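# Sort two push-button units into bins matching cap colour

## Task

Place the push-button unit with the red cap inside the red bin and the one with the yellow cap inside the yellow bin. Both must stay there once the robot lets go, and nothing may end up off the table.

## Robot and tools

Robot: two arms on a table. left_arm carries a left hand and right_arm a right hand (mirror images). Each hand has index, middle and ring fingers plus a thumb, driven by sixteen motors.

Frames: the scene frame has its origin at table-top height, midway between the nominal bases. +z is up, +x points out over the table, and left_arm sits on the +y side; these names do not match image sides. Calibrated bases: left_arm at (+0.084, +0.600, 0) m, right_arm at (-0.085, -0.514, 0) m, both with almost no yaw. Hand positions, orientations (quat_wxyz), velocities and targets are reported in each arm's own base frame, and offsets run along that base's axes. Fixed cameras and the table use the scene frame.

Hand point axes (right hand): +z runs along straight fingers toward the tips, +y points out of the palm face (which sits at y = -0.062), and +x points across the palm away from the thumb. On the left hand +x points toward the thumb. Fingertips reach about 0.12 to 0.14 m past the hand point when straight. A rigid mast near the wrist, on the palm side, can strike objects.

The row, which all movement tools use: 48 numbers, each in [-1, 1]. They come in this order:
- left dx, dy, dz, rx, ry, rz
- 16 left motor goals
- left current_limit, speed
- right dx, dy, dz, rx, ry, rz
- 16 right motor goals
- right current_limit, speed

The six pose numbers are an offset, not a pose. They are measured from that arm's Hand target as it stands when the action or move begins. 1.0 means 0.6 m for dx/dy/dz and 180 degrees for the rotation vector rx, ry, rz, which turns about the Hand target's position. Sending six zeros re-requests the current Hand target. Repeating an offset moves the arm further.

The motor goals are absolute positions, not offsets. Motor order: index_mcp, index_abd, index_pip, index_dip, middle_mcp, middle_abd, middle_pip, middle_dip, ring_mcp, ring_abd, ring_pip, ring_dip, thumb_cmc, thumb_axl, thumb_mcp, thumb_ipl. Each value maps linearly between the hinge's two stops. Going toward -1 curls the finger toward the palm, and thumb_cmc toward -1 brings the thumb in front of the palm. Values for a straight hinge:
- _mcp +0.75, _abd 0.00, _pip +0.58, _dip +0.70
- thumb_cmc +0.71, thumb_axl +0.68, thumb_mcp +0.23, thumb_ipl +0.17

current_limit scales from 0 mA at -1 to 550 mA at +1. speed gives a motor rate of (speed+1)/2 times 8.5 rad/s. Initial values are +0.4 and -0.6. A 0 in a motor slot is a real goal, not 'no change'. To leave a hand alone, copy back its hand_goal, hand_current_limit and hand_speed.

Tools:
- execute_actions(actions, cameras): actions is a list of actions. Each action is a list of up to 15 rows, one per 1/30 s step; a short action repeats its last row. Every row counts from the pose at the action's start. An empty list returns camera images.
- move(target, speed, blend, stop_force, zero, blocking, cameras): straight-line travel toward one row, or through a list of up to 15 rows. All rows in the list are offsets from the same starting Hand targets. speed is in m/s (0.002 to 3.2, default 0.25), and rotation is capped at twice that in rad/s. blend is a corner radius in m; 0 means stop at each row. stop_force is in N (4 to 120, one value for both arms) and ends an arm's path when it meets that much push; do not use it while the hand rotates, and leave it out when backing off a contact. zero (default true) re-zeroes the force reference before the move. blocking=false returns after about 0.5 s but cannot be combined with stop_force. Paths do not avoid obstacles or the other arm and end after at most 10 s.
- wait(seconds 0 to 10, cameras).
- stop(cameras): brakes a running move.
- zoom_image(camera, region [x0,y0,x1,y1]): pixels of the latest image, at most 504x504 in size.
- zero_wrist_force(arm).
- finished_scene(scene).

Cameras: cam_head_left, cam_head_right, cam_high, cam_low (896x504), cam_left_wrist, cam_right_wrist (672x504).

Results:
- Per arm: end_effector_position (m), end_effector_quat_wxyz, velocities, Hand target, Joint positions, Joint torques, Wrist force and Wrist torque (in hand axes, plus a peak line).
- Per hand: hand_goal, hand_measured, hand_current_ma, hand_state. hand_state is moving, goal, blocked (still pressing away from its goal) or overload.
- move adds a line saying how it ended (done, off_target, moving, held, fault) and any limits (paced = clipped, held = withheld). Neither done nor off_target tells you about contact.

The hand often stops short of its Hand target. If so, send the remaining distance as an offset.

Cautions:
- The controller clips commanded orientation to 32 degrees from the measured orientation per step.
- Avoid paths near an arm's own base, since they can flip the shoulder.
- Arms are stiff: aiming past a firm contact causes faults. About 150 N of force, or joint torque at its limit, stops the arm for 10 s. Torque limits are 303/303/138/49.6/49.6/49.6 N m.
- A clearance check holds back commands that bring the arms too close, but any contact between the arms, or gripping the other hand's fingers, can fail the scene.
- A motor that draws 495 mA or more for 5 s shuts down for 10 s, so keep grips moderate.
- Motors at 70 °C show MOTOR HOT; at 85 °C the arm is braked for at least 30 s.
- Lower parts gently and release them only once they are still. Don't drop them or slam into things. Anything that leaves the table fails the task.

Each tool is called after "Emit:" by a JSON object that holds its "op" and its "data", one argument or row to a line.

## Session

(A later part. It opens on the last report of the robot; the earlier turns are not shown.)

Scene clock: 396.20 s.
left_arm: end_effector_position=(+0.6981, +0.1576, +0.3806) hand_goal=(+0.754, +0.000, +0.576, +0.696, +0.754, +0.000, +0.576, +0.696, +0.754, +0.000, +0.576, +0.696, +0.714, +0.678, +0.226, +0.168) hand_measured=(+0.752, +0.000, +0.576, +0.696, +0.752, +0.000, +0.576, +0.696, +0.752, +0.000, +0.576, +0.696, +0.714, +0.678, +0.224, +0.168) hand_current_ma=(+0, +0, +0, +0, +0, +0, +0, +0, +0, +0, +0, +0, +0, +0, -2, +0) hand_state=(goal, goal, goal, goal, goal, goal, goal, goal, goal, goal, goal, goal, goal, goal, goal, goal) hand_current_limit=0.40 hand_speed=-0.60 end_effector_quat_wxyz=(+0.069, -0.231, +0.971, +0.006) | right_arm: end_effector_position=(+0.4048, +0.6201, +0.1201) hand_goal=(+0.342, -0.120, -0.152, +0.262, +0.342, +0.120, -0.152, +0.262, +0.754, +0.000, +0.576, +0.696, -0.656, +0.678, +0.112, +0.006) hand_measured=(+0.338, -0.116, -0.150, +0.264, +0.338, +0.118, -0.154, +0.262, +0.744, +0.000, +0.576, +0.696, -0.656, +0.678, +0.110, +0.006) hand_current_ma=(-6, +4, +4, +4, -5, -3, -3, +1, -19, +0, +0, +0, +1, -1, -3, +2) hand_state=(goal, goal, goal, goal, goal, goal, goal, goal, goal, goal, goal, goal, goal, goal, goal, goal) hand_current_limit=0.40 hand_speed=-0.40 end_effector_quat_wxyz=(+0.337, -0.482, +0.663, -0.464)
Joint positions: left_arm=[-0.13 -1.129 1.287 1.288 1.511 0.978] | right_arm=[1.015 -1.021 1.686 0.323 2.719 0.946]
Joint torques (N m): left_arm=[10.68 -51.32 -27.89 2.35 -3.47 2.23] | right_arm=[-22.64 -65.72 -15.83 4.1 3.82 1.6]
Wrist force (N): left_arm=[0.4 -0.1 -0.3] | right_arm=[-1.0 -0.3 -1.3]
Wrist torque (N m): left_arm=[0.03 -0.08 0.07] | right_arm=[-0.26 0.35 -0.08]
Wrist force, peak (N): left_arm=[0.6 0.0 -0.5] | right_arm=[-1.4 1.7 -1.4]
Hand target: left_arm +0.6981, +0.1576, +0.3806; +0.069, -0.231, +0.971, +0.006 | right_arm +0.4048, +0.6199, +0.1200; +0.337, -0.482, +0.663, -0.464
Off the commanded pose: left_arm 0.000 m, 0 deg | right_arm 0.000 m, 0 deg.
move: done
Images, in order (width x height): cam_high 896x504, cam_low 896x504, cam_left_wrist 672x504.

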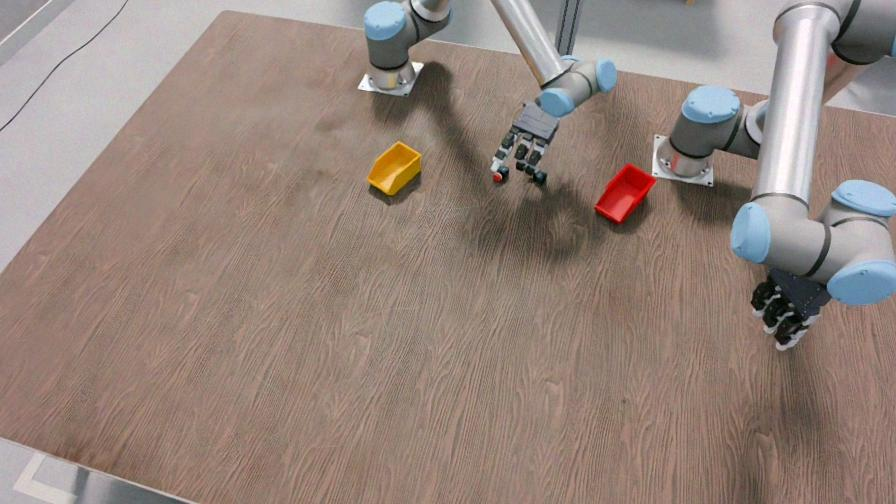

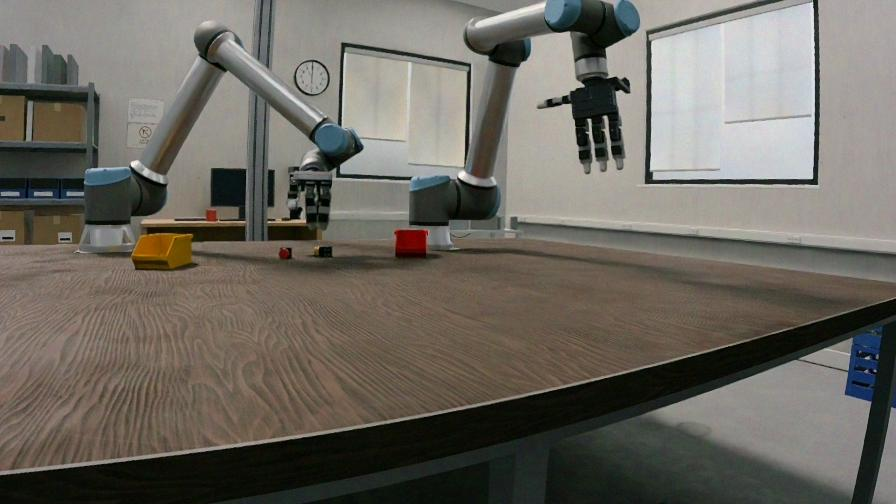

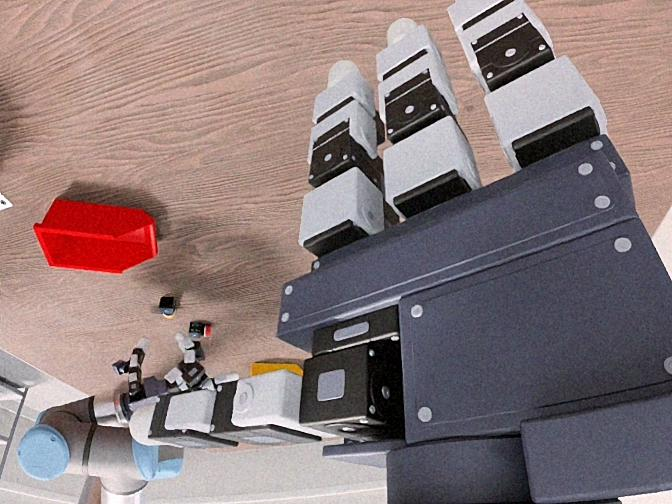

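Emit:
{"op": "move", "data": {
  "target": [0,0,0,0,0,0,0.754,0,0.576,0.696,0.754,0,0.576,0.696,0.754,0,0.576,0.696,0.714,0.678,0.226,0.168,0.4,-0.6,0,0.0167,-0.06,0,0,0,0.342,-0.12,-0.153,0.261,0.342,0.12,-0.153,0.261,0.754,0,0.576,0.696,-0.657,0.678,0.112,0.005,0.4,-0.4],
  "cameras": ["cam_high","cam_low","cam_left_wrist"],
  "speed": 0.15
}}

Emit:
{"op": "zoom_image", "data": {
  "camera": "cam_high",
  "region": [470, 100, 590, 200]
}}

Emit:
{"op": "zoom_image", "data": {
  "camera": "cam_low",
  "region": [270, 190, 360, 270]
}}

Emit:
{"op": "zoom_image", "data": {
  "camera": "cam_left_wrist",
  "region": [110, 270, 230, 370]
}}

Scene clock: 435.77 s.
left_arm: end_effector_position=(+0.6981, +0.1576, +0.3806) hand_goal=(+0.754, +0.000, +0.576, +0.696, +0.754, +0.000, +0.576, +0.696, +0.754, +0.000, +0.576, +0.696, +0.714, +0.678, +0.226, +0.168) hand_measured=(+0.752, +0.000, +0.576, +0.696, +0.752, +0.000, +0.576, +0.696, +0.752, +0.000, +0.576, +0.696, +0.714, +0.678, +0.224, +0.168) hand_current_ma=(+0, +0, +0, +0, +0, +0, +0, +0, +0, +0, +0, +0, +0, +0, -2, +0) hand_state=(goal, goal, goal, goal, goal, goal, goal, goal, goal, goal, goal, goal, goal, goal, goal, goal) hand_current_limit=0.40 hand_speed=-0.60 end_effector_quat_wxyz=(+0.069, -0.231, +0.971, +0.006) | right_arm: end_effector_position=(+0.4048, +0.6301, +0.0840) hand_goal=(+0.342, -0.120, -0.152, +0.262, +0.342, +0.120, -0.152, +0.262, +0.754, +0.000, +0.576, +0.696, -0.656, +0.678, +0.112, +0.006) hand_measured=(+0.338, -0.116, -0.150, +0.264, +0.338, +0.118, -0.154, +0.262, +0.744, +0.000, +0.576, +0.696, -0.656, +0.678, +0.110, +0.006) hand_current_ma=(-6, +4, +4, +4, -5, -3, -3, +1, -19, +0, +0, +0, +1, -1, -3, +2) hand_state=(goal, goal, goal, goal, goal, goal, goal, goal, goal, goal, goal, goal, goal, goal, goal, goal) hand_current_limit=0.40 hand_speed=-0.40 end_effector_quat_wxyz=(+0.337, -0.482, +0.663, -0.464)
Joint positions: left_arm=[-0.13 -1.129 1.287 1.288 1.511 0.978] | right_arm=[1.023 -0.968 1.678 0.293 2.724 0.962]
Joint torques (N m): left_arm=[10.99 -49.56 -27.67 2.36 -3.42 1.97] | right_arm=[-5.79 -90.54 -27.86 6.51 3.05 -2.5]
Wrist force (N): left_arm=[0.1 0.0 -0.3] | right_arm=[-0.6 0.0 -0.5]
Wrist torque (N m): left_arm=[0.05 -0.05 0.05] | right_arm=[-0.28 0.29 -0.12]
Wrist force, peak (N): left_arm=[0.2 0.3 -0.8] | right_arm=[-1.0 0.3 -1.5]
Hand target: left_arm +0.6981, +0.1576, +0.3806; +0.069, -0.231, +0.971, +0.006 | right_arm +0.4048, +0.6299, +0.0840; +0.337, -0.482, +0.663, -0.464
Off the commanded pose: left_arm 0.000 m, 0 deg | right_arm 0.000 m, 0 deg.
move: done
Images, in order (width x height): cam_high 896x504, cam_low 896x504, cam_left_wrist 672x504.

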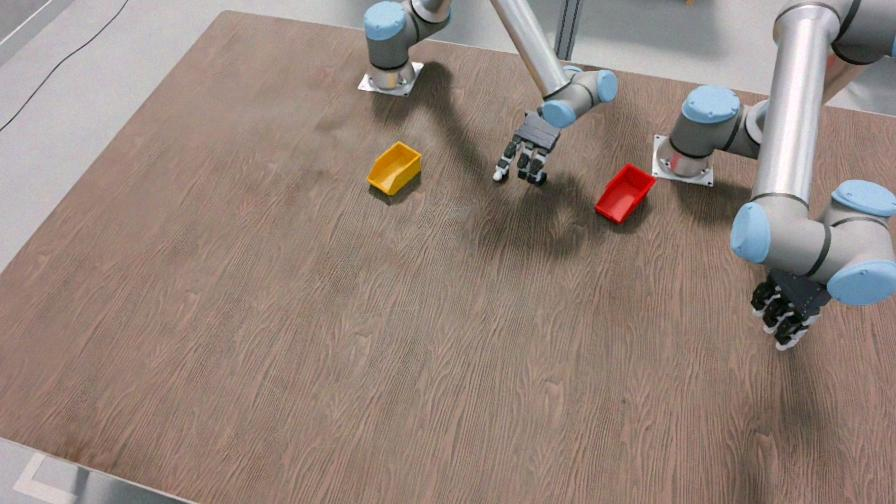

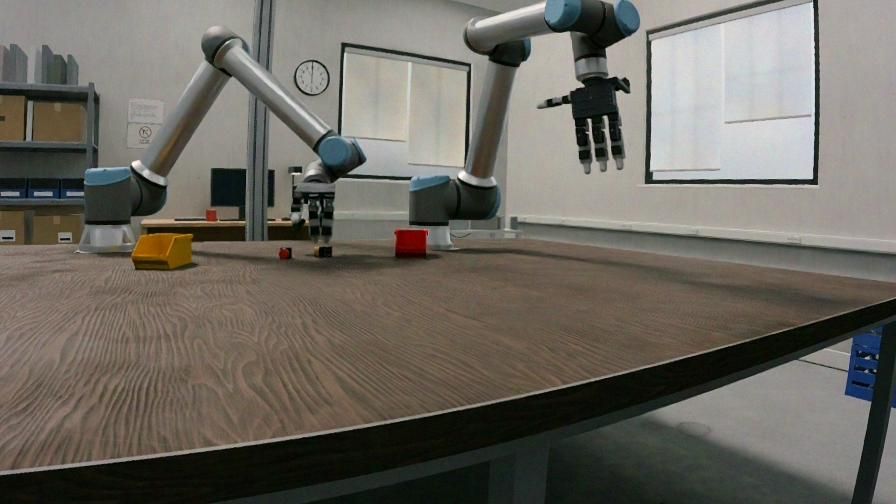

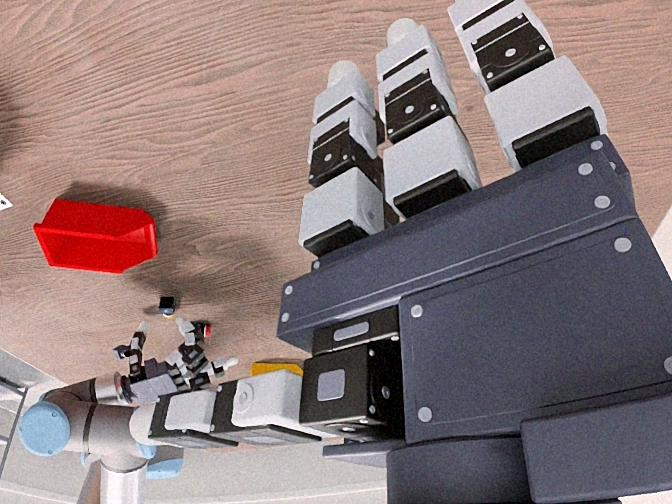

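Scaled by 4.200.

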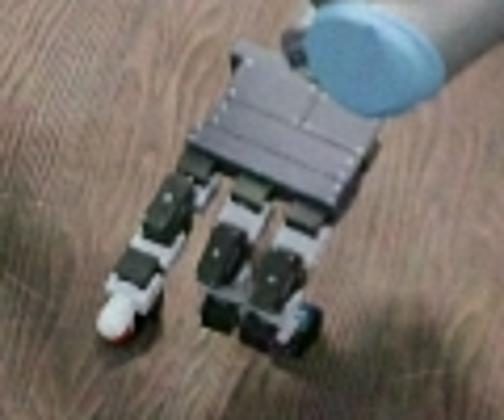

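Scaled by 5.600.

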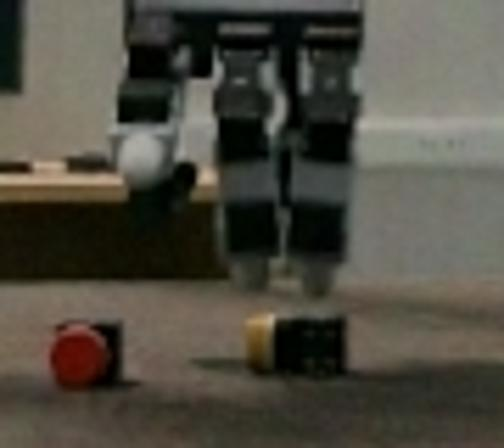

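Scaled by 4.200 from the camera's 672x504 image, which has a finer 960x720 frame.

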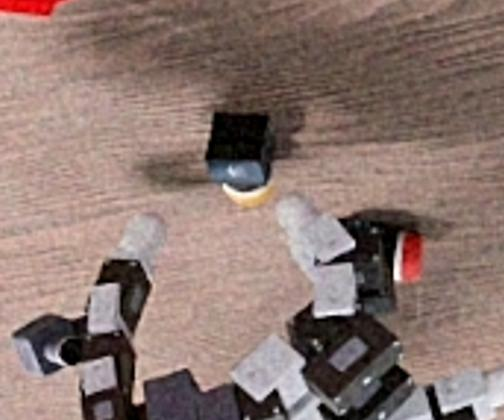

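Emit:
{"op": "move", "data": {
  "target": [0,0,0,0,0,0,0.754,0,0.576,0.696,0.754,0,0.576,0.696,0.754,0,0.576,0.696,0.714,0.678,0.226,0.168,0.4,-0.6,0,0,-0.062,0,0,0,0.342,-0.12,-0.153,0.261,0.342,0.12,-0.153,0.261,0.754,0,0.576,0.696,-0.657,0.678,0.112,0.005,0.4,-0.4],
  "cameras": ["cam_high","cam_low","cam_left_wrist"],
  "speed": 0.06,
  "stop_force": 12
}}

Emit:
{"op": "zoom_image", "data": {
  "camera": "cam_low",
  "region": [270, 190, 360, 270]
}}

Emit:
{"op": "zoom_image", "data": {
  "camera": "cam_left_wrist",
  "region": [110, 260, 230, 360]
}}

Scene clock: 459.90 s.
left_arm: end_effector_position=(+0.6981, +0.1576, +0.3806) hand_goal=(+0.754, +0.000, +0.576, +0.696, +0.754, +0.000, +0.576, +0.696, +0.754, +0.000, +0.576, +0.696, +0.714, +0.678, +0.226, +0.168) hand_measured=(+0.752, +0.000, +0.576, +0.696, +0.752, +0.000, +0.576, +0.696, +0.752, +0.000, +0.576, +0.696, +0.714, +0.678, +0.224, +0.168) hand_current_ma=(+0, +0, +0, +0, +0, +0, +0, +0, +0, +0, +0, +0, +0, +0, -2, +0) hand_state=(goal, goal, goal, goal, goal, goal, goal, goal, goal, goal, goal, goal, goal, goal, goal, goal) hand_current_limit=0.40 hand_speed=-0.60 end_effector_quat_wxyz=(+0.069, -0.231, +0.971, +0.006) | right_arm: end_effector_position=(+0.4048, +0.6299, +0.0468) hand_goal=(+0.342, -0.120, -0.152, +0.262, +0.342, +0.120, -0.152, +0.262, +0.754, +0.000, +0.576, +0.696, -0.656, +0.678, +0.112, +0.006) hand_measured=(+0.338, -0.116, -0.150, +0.264, +0.338, +0.118, -0.154, +0.262, +0.744, +0.000, +0.576, +0.696, -0.656, +0.678, +0.110, +0.006) hand_current_ma=(-6, +4, +4, +4, -5, -3, -3, +1, -19, +0, +0, +0, +1, -1, -3, +2) hand_state=(goal, goal, goal, goal, goal, goal, goal, goal, goal, goal, goal, goal, goal, goal, goal, goal) hand_current_limit=0.40 hand_speed=-0.40 end_effector_quat_wxyz=(+0.337, -0.482, +0.663, -0.464)
Joint positions: left_arm=[-0.13 -1.129 1.287 1.288 1.511 0.978] | right_arm=[1.023 -0.927 1.691 0.24 2.724 0.962]
Joint torques (N m): left_arm=[11.28 -52.4 -28.2 2.19 -3.7 2.27] | right_arm=[-15.92 -91.92 -38.63 6.84 0.31 -2.58]
Wrist force (N): left_arm=[0.3 0.1 -0.4] | right_arm=[-1.0 0.1 -0.6]
Wrist torque (N m): left_arm=[0.07 -0.07 0.06] | right_arm=[-0.21 0.32 -0.12]
Wrist force, peak (N): left_arm=[0.3 -0.2 -0.8] | right_arm=[-1.0 -0.8 -1.6]
Hand target: left_arm +0.6981, +0.1576, +0.3806; +0.069, -0.231, +0.971, +0.006 | right_arm +0.4048, +0.6299, +0.0468; +0.337, -0.482, +0.663, -0.464
Off the commanded pose: left_arm 0.000 m, 0 deg | right_arm 0.000 m, 0 deg.
move: done
Images, in order (width x height): cam_high 896x504, cam_low 896x504, cam_left_wrist 672x504.

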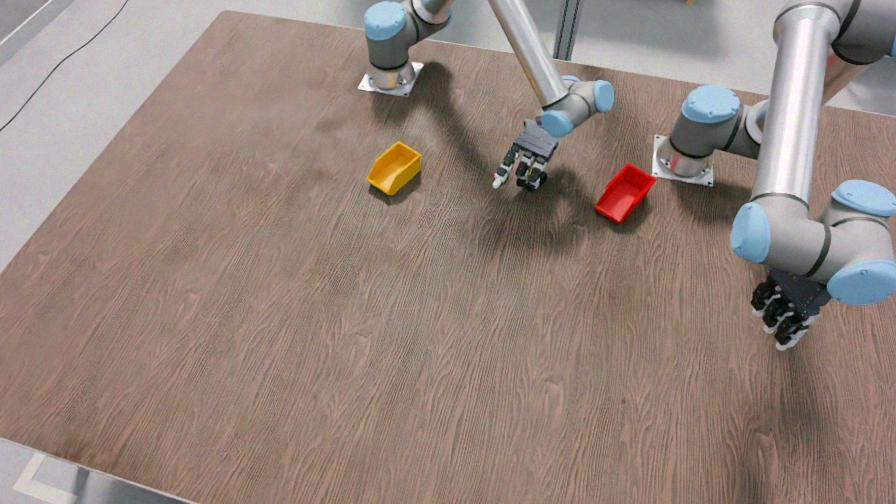

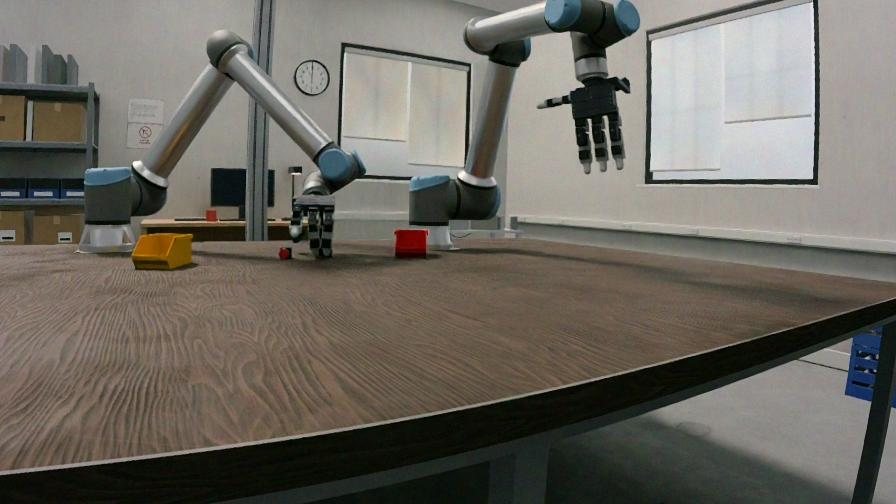

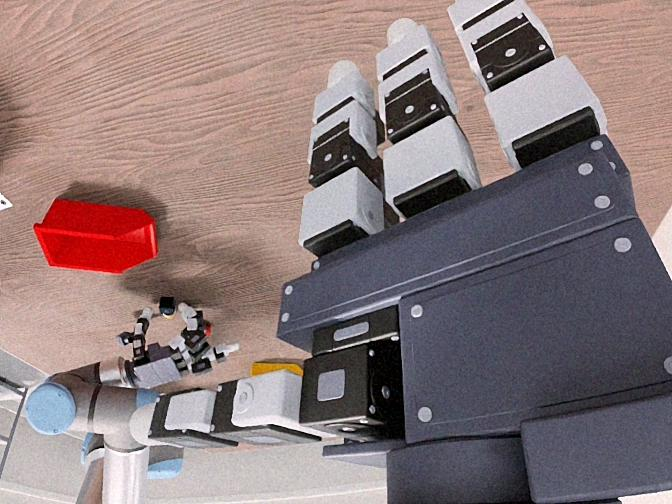

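Scaled by 5.600.

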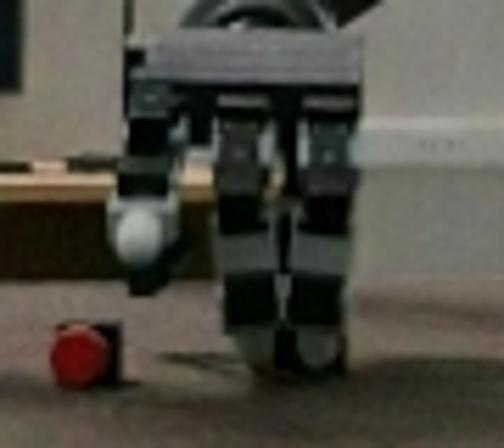

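Scaled by 4.200 from the camera's 672x504 image, which has a finer 960x720 frame.

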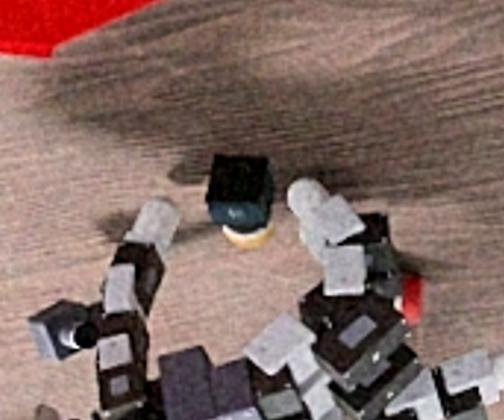

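Emit:
{"op": "move", "data": {
  "target": [0,0,0,0,0,0,0.754,0,0.576,0.696,0.754,0,0.576,0.696,0.754,0,0.576,0.696,0.714,0.678,0.226,0.168,0.4,-0.6,0,0,0,0,0,0,0.041,-0.12,-0.153,0.261,0.041,0.12,-0.153,0.261,0.754,0,0.576,0.696,-0.657,0.678,-0.225,0.005,0.1,-0.9],
  "cameras": ["cam_low","cam_left_wrist"]
}}

Emit:
{"op": "zoom_image", "data": {
  "camera": "cam_low",
  "region": [270, 190, 360, 270]
}}

Emit:
{"op": "zoom_image", "data": {
  "camera": "cam_left_wrist",
  "region": [110, 260, 230, 360]
}}

Scene clock: 478.37 s.
left_arm: end_effector_position=(+0.6981, +0.1576, +0.3806) hand_goal=(+0.754, +0.000, +0.576, +0.696, +0.754, +0.000, +0.576, +0.696, +0.754, +0.000, +0.576, +0.696, +0.714, +0.678, +0.226, +0.168) hand_measured=(+0.752, +0.000, +0.576, +0.696, +0.752, +0.000, +0.576, +0.696, +0.752, +0.000, +0.576, +0.696, +0.714, +0.678, +0.224, +0.168) hand_current_ma=(+0, +0, +0, +0, +0, +0, +0, +0, +0, +0, +0, +0, +0, +0, -2, +0) hand_state=(goal, goal, goal, goal, goal, goal, goal, goal, goal, goal, goal, goal, goal, goal, goal, goal) hand_current_limit=0.40 hand_speed=-0.60 end_effector_quat_wxyz=(+0.069, -0.231, +0.971, +0.006) | right_arm: end_effector_position=(+0.4048, +0.6299, +0.0468) hand_goal=(+0.042, -0.120, -0.152, +0.262, +0.042, +0.120, -0.152, +0.262, +0.754, +0.000, +0.576, +0.696, -0.656, +0.678, -0.224, +0.006) hand_measured=(+0.168, -0.116, -0.134, +0.266, +0.126, +0.116, -0.128, +0.272, +0.744, +0.000, +0.576, +0.696, -0.650, +0.680, -0.002, +0.030) hand_current_ma=(+303, +4, +44, +7, +302, -5, +59, +20, -19, +0, +0, +0, +9, +6, +303, +89) hand_state=(blocked, goal, goal, goal, blocked, goal, blocked, goal, goal, goal, goal, goal, goal, goal, blocked, blocked) hand_current_limit=0.10 hand_speed=-0.90 end_effector_quat_wxyz=(+0.337, -0.482, +0.663, -0.464)
Joint positions: left_arm=[-0.13 -1.129 1.287 1.288 1.511 0.978] | right_arm=[1.023 -0.927 1.691 0.24 2.724 0.962]
Joint torques (N m): left_arm=[11.67 -51.99 -28.52 2.39 -3.37 2.44] | right_arm=[-16.89 -91.38 -38.01 6.47 -0.06 -2.54]
Wrist force (N): left_arm=[0.4 -0.2 -0.4] | right_arm=[-0.5 -0.9 -0.9]
Wrist torque (N m): left_arm=[0.03 -0.08 0.07] | right_arm=[-0.21 0.26 -0.08]
Wrist force, peak (N): left_arm=[0.3 -0.1 -0.8] | right_arm=[-0.7 -0.9 -1.4]
Hand target: left_arm +0.6981, +0.1576, +0.3806; +0.069, -0.231, +0.971, +0.006 | right_arm +0.4048, +0.6299, +0.0468; +0.337, -0.482, +0.663, -0.464
Off the commanded pose: left_arm 0.000 m, 0 deg | right_arm 0.000 m, 0 deg.
move: done
Images, in order (width x height): cam_low 896x504, cam_left_wrist 672x504.

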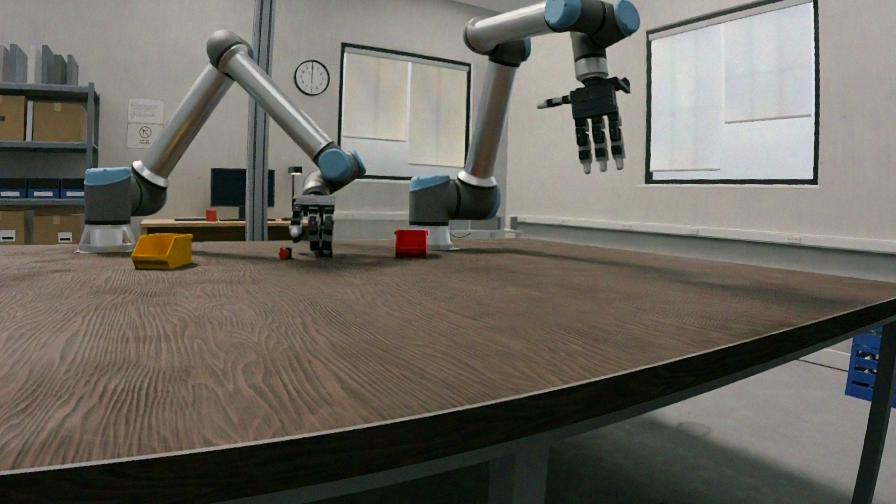

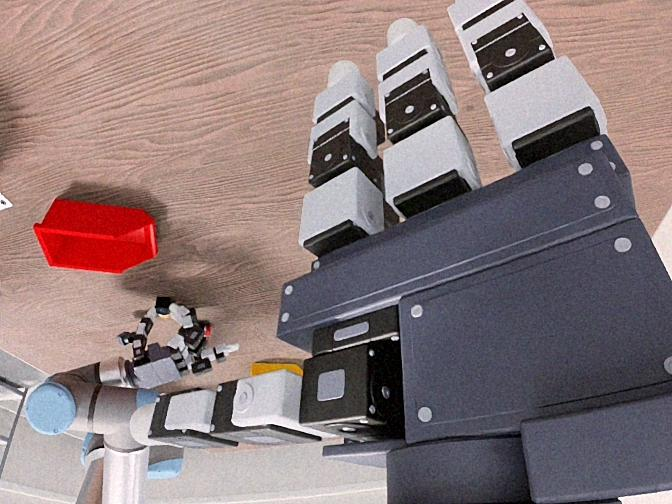

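Scaled by 5.600.

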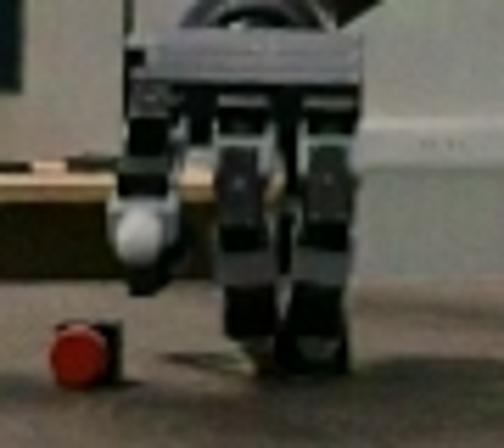

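Scaled by 4.200 from the camera's 672x504 image, which has a finer 960x720 frame.

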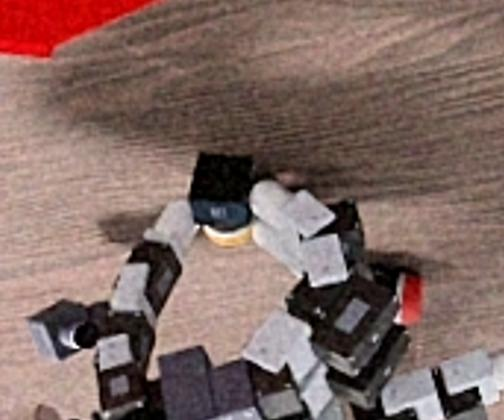

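Emit:
{"op": "move", "data": {
  "target": [0,0,0,0,0,0,0.754,0,0.576,0.696,0.754,0,0.576,0.696,0.754,0,0.576,0.696,0.714,0.678,0.226,0.168,0.4,-0.6,0,0,0.13,0,0,0,0.041,-0.12,-0.153,0.261,0.041,0.12,-0.153,0.261,0.754,0,0.576,0.696,-0.657,0.678,-0.225,0.005,0.15,-0.9],
  "cameras": ["cam_low","cam_high","cam_left_wrist"],
  "speed": 0.06
}}

Emit:
{"op": "zoom_image", "data": {
  "camera": "cam_low",
  "region": [270, 190, 360, 270]
}}

Emit:
{"op": "zoom_image", "data": {
  "camera": "cam_high",
  "region": [350, 100, 590, 220]
}}

Emit:
{"op": "zoom_image", "data": {
  "camera": "cam_left_wrist",
  "region": [80, 260, 300, 400]
}}

Scene clock: 488.37 s.
left_arm: end_effector_position=(+0.6981, +0.1576, +0.3806) hand_goal=(+0.754, +0.000, +0.576, +0.696, +0.754, +0.000, +0.576, +0.696, +0.754, +0.000, +0.576, +0.696, +0.714, +0.678, +0.226, +0.168) hand_measured=(+0.752, +0.000, +0.576, +0.696, +0.752, +0.000, +0.576, +0.696, +0.752, +0.000, +0.576, +0.696, +0.714, +0.678, +0.224, +0.168) hand_current_ma=(+0, +0, +0, +0, +0, +0, +0, +0, +0, +0, +0, +0, +0, +0, -2, +0) hand_state=(goal, goal, goal, goal, goal, goal, goal, goal, goal, goal, goal, goal, goal, goal, goal, goal) hand_current_limit=0.40 hand_speed=-0.60 end_effector_quat_wxyz=(+0.069, -0.231, +0.971, +0.006) | right_arm: end_effector_position=(+0.4049, +0.6300, +0.1251) hand_goal=(+0.042, -0.120, -0.152, +0.262, +0.042, +0.120, -0.152, +0.262, +0.754, +0.000, +0.576, +0.696, -0.656, +0.678, -0.224, +0.006) hand_measured=(+0.164, -0.116, -0.126, +0.272, +0.120, +0.116, -0.128, +0.272, +0.744, +0.000, +0.576, +0.696, -0.646, +0.682, -0.002, +0.032) hand_current_ma=(+316, +4, +66, +21, +283, -5, +60, +20, -19, +0, +0, +0, +21, +9, +316, +98) hand_state=(blocked, goal, blocked, goal, blocked, goal, blocked, goal, goal, goal, goal, goal, goal, goal, blocked, blocked) hand_current_limit=0.15 hand_speed=-0.90 end_effector_quat_wxyz=(+0.337, -0.482, +0.663, -0.464)
Joint positions: left_arm=[-0.13 -1.129 1.287 1.288 1.511 0.978] | right_arm=[1.023 -1.01 1.66 0.353 2.724 0.962]
Joint torques (N m): left_arm=[10.25 -51.5 -27.87 2.36 -3.48 2.11] | right_arm=[-16.68 -56.33 -18.74 -0.2 0.21 1.79]
Wrist force (N): left_arm=[0.1 -0.2 -0.5] | right_arm=[-0.8 0.1 -0.5]
Wrist torque (N m): left_arm=[0.03 -0.05 0.05] | right_arm=[-0.26 0.33 -0.07]
Wrist force, peak (N): left_arm=[0.4 0.2 -0.7] | right_arm=[-0.8 -1.4 -1.1]
Hand target: left_arm +0.6981, +0.1576, +0.3806; +0.069, -0.231, +0.971, +0.006 | right_arm +0.4048, +0.6299, +0.1248; +0.337, -0.482, +0.663, -0.464
Off the commanded pose: left_arm 0.000 m, 0 deg | right_arm 0.000 m, 0 deg.
move: done
Images, in order (width x height): cam_high 896x504, cam_low 896x504, cam_left_wrist 672x504.

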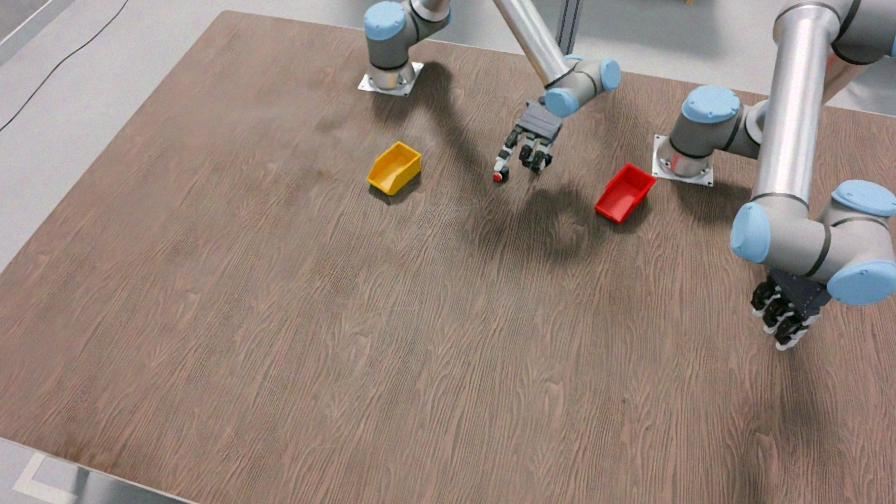

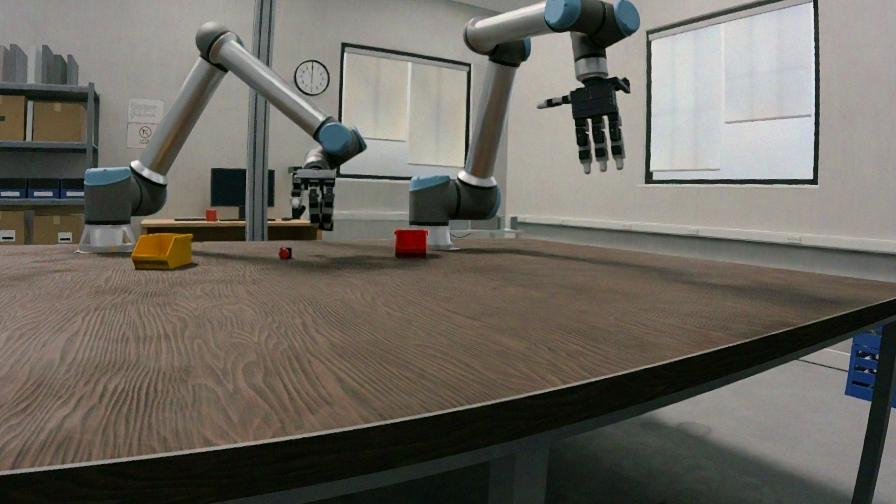

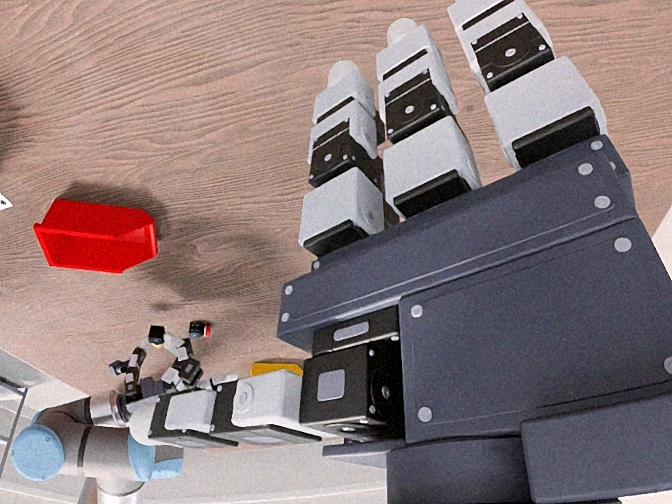

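Scaled by 5.600.

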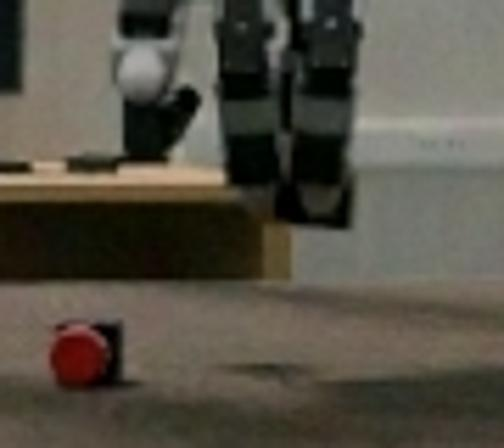

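Scaled by 2.100.

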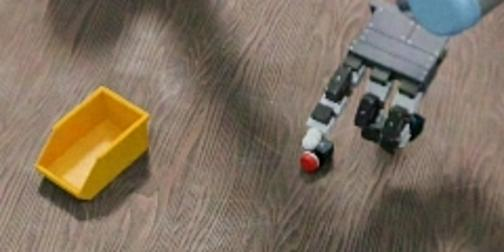

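Scaled by 2.291 from the camera's 672x504 image, which has a finer 960x720 frame.

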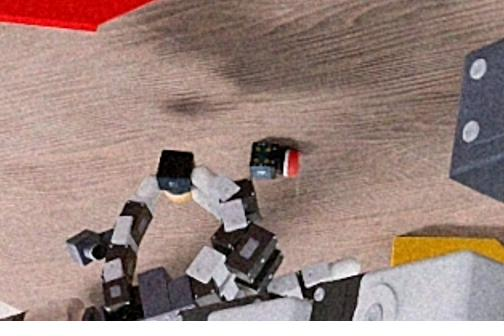

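Emit:
{"op": "move", "data": {
  "target": [
    [0,0,0,0,0,0,0.754,0,0.576,0.696,0.754,0,0.576,0.696,0.754,0,0.576,0.696,0.714,0.678,0.226,0.168,0.4,-0.6,0.02,-0.08,0.12,0.01,0.03,0,0.041,-0.12,-0.153,0.261,0.041,0.12,-0.153,0.261,1,0,1,1,-0.657,0.678,-0.225,0.005,0.15,-0.9],
    [0,0,0,0,0,0,0.754,0,0.576,0.696,0.754,0,0.576,0.696,0.754,0,0.576,0.696,0.714,0.678,0.226,0.168,0.4,-0.6,0.215,-0.8093,0.1,0.0343,0.1057,0,0.041,-0.12,-0.153,0.261,0.041,0.12,-0.153,0.261,1,0,1,1,-0.657,0.678,-0.225,0.005,0.15,-0.9]
  ],
  "blend": [0.04,0],
  "cameras": ["cam_low","cam_high","cam_head_right","cam_left_wrist"],
  "speed": 0.2
}}

Emit:
{"op": "zoom_image", "data": {
  "camera": "cam_low",
  "region": [110, 150, 250, 290]
}}

Emit:
{"op": "zoom_image", "data": {
  "camera": "cam_high",
  "region": [320, 80, 480, 220]
}}

Scene clock: 575.30 s.
left_arm: end_effector_position=(+0.6981, +0.1576, +0.3806) hand_goal=(+0.754, +0.000, +0.576, +0.696, +0.754, +0.000, +0.576, +0.696, +0.754, +0.000, +0.576, +0.696, +0.714, +0.678, +0.226, +0.168) hand_measured=(+0.752, +0.000, +0.576, +0.696, +0.752, +0.000, +0.576, +0.696, +0.752, +0.000, +0.576, +0.696, +0.714, +0.678, +0.224, +0.168) hand_current_ma=(+0, +0, +0, +0, +0, +0, +0, +0, +0, +0, +0, +0, +0, +0, -2, +0) hand_state=(goal, goal, goal, goal, goal, goal, goal, goal, goal, goal, goal, goal, goal, goal, goal, goal) hand_current_limit=0.40 hand_speed=-0.60 end_effector_quat_wxyz=(+0.069, -0.231, +0.971, +0.006) | right_arm: end_effector_position=(+0.5337, +0.1444, +0.1848) hand_goal=(+0.042, -0.120, -0.152, +0.262, +0.042, +0.120, -0.152, +0.262, +1.000, +0.000, +1.000, +1.000, -0.656, +0.678, -0.224, +0.006) hand_measured=(+0.164, -0.116, -0.124, +0.274, +0.118, +0.116, -0.128, +0.272, +0.976, +0.000, +0.992, +0.996, -0.644, +0.682, -0.002, +0.032) hand_current_ma=(+316, +4, +71, +23, +277, -5, +60, +20, -64, +0, -13, -5, +24, +9, +316, +101) hand_state=(blocked, goal, blocked, goal, blocked, goal, blocked, goal, blocked, goal, goal, goal, goal, goal, blocked, blocked) hand_current_limit=0.15 hand_speed=-0.90 end_effector_quat_wxyz=(+0.248, -0.533, +0.733, -0.342)
Joint positions: left_arm=[-0.13 -1.129 1.287 1.288 1.511 0.978] | right_arm=[-0.025 -1.597 2.138 0.178 1.79 0.189]
Joint torques (N m): left_arm=[11.36 -54.9 -27.93 2.46 -3.58 1.88] | right_arm=[-18.42 -14.47 -45.83 -1.65 -1.32 -2.18]
Wrist force (N): left_arm=[0.2 -0.1 -0.4] | right_arm=[-0.4 1.4 -0.2]
Wrist torque (N m): left_arm=[0.03 -0.05 0.05] | right_arm=[0.01 0.15 -0.20]
Wrist force, peak (N): left_arm=[0.4 -0.1 -0.7] | right_arm=[-2.0 3.0 -0.5]
Hand target: left_arm +0.6981, +0.1576, +0.3806; +0.069, -0.231, +0.971, +0.006 | right_arm +0.5338, +0.1443, +0.1848; +0.248, -0.533, +0.733, -0.342
Off the commanded pose: left_arm 0.000 m, 0 deg | right_arm 0.000 m, 0 deg.
move: done
Images, in order (width x height): cam_head_right 896x504, cam_high 896x504, cam_low 896x504, cam_left_wrist 672x504.

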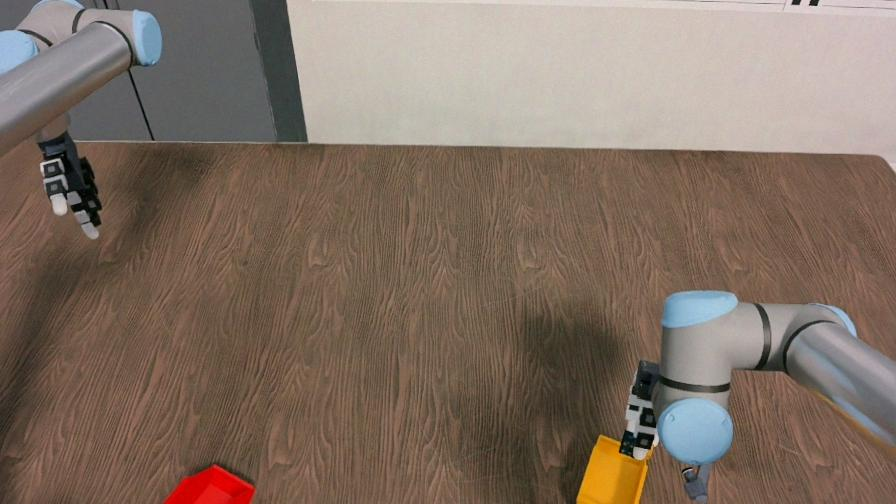

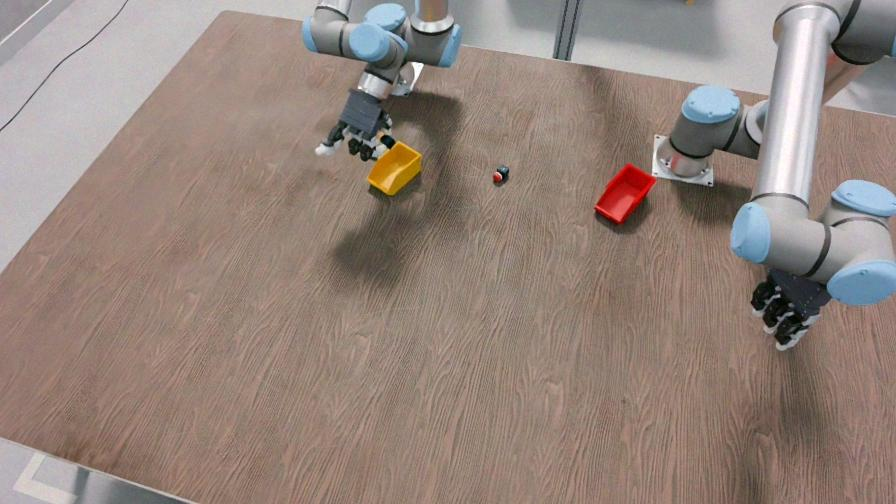

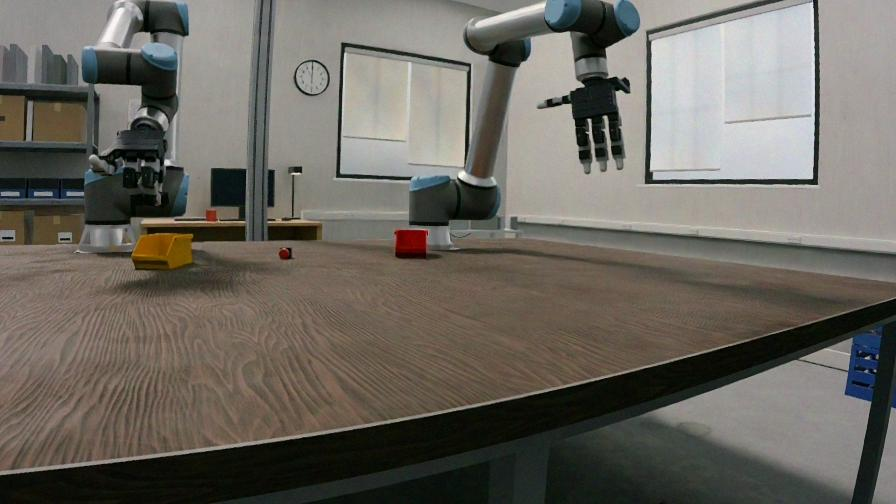

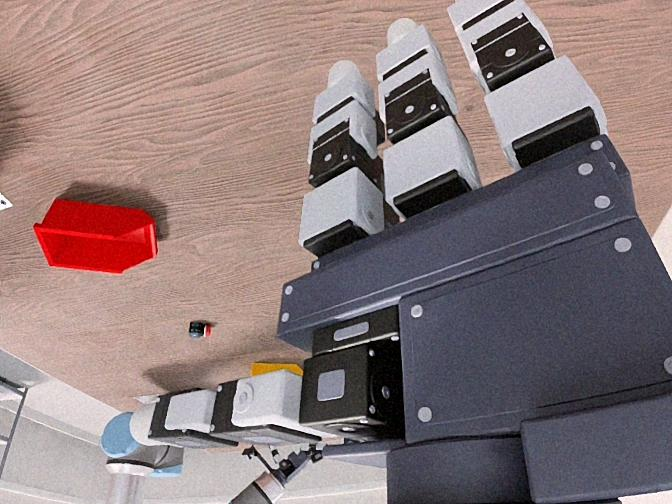

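Scaled by 3.600.

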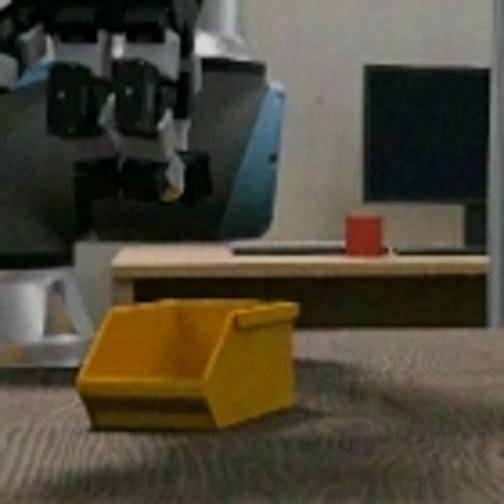

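Scaled by 3.150.

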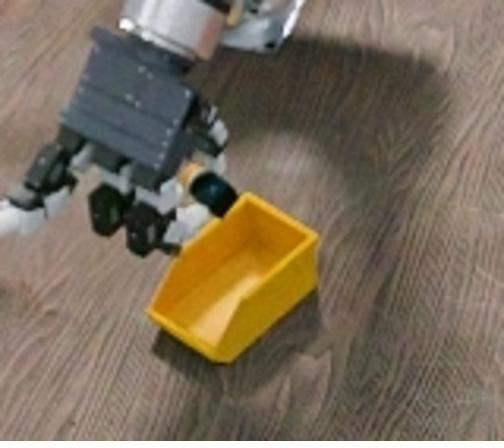

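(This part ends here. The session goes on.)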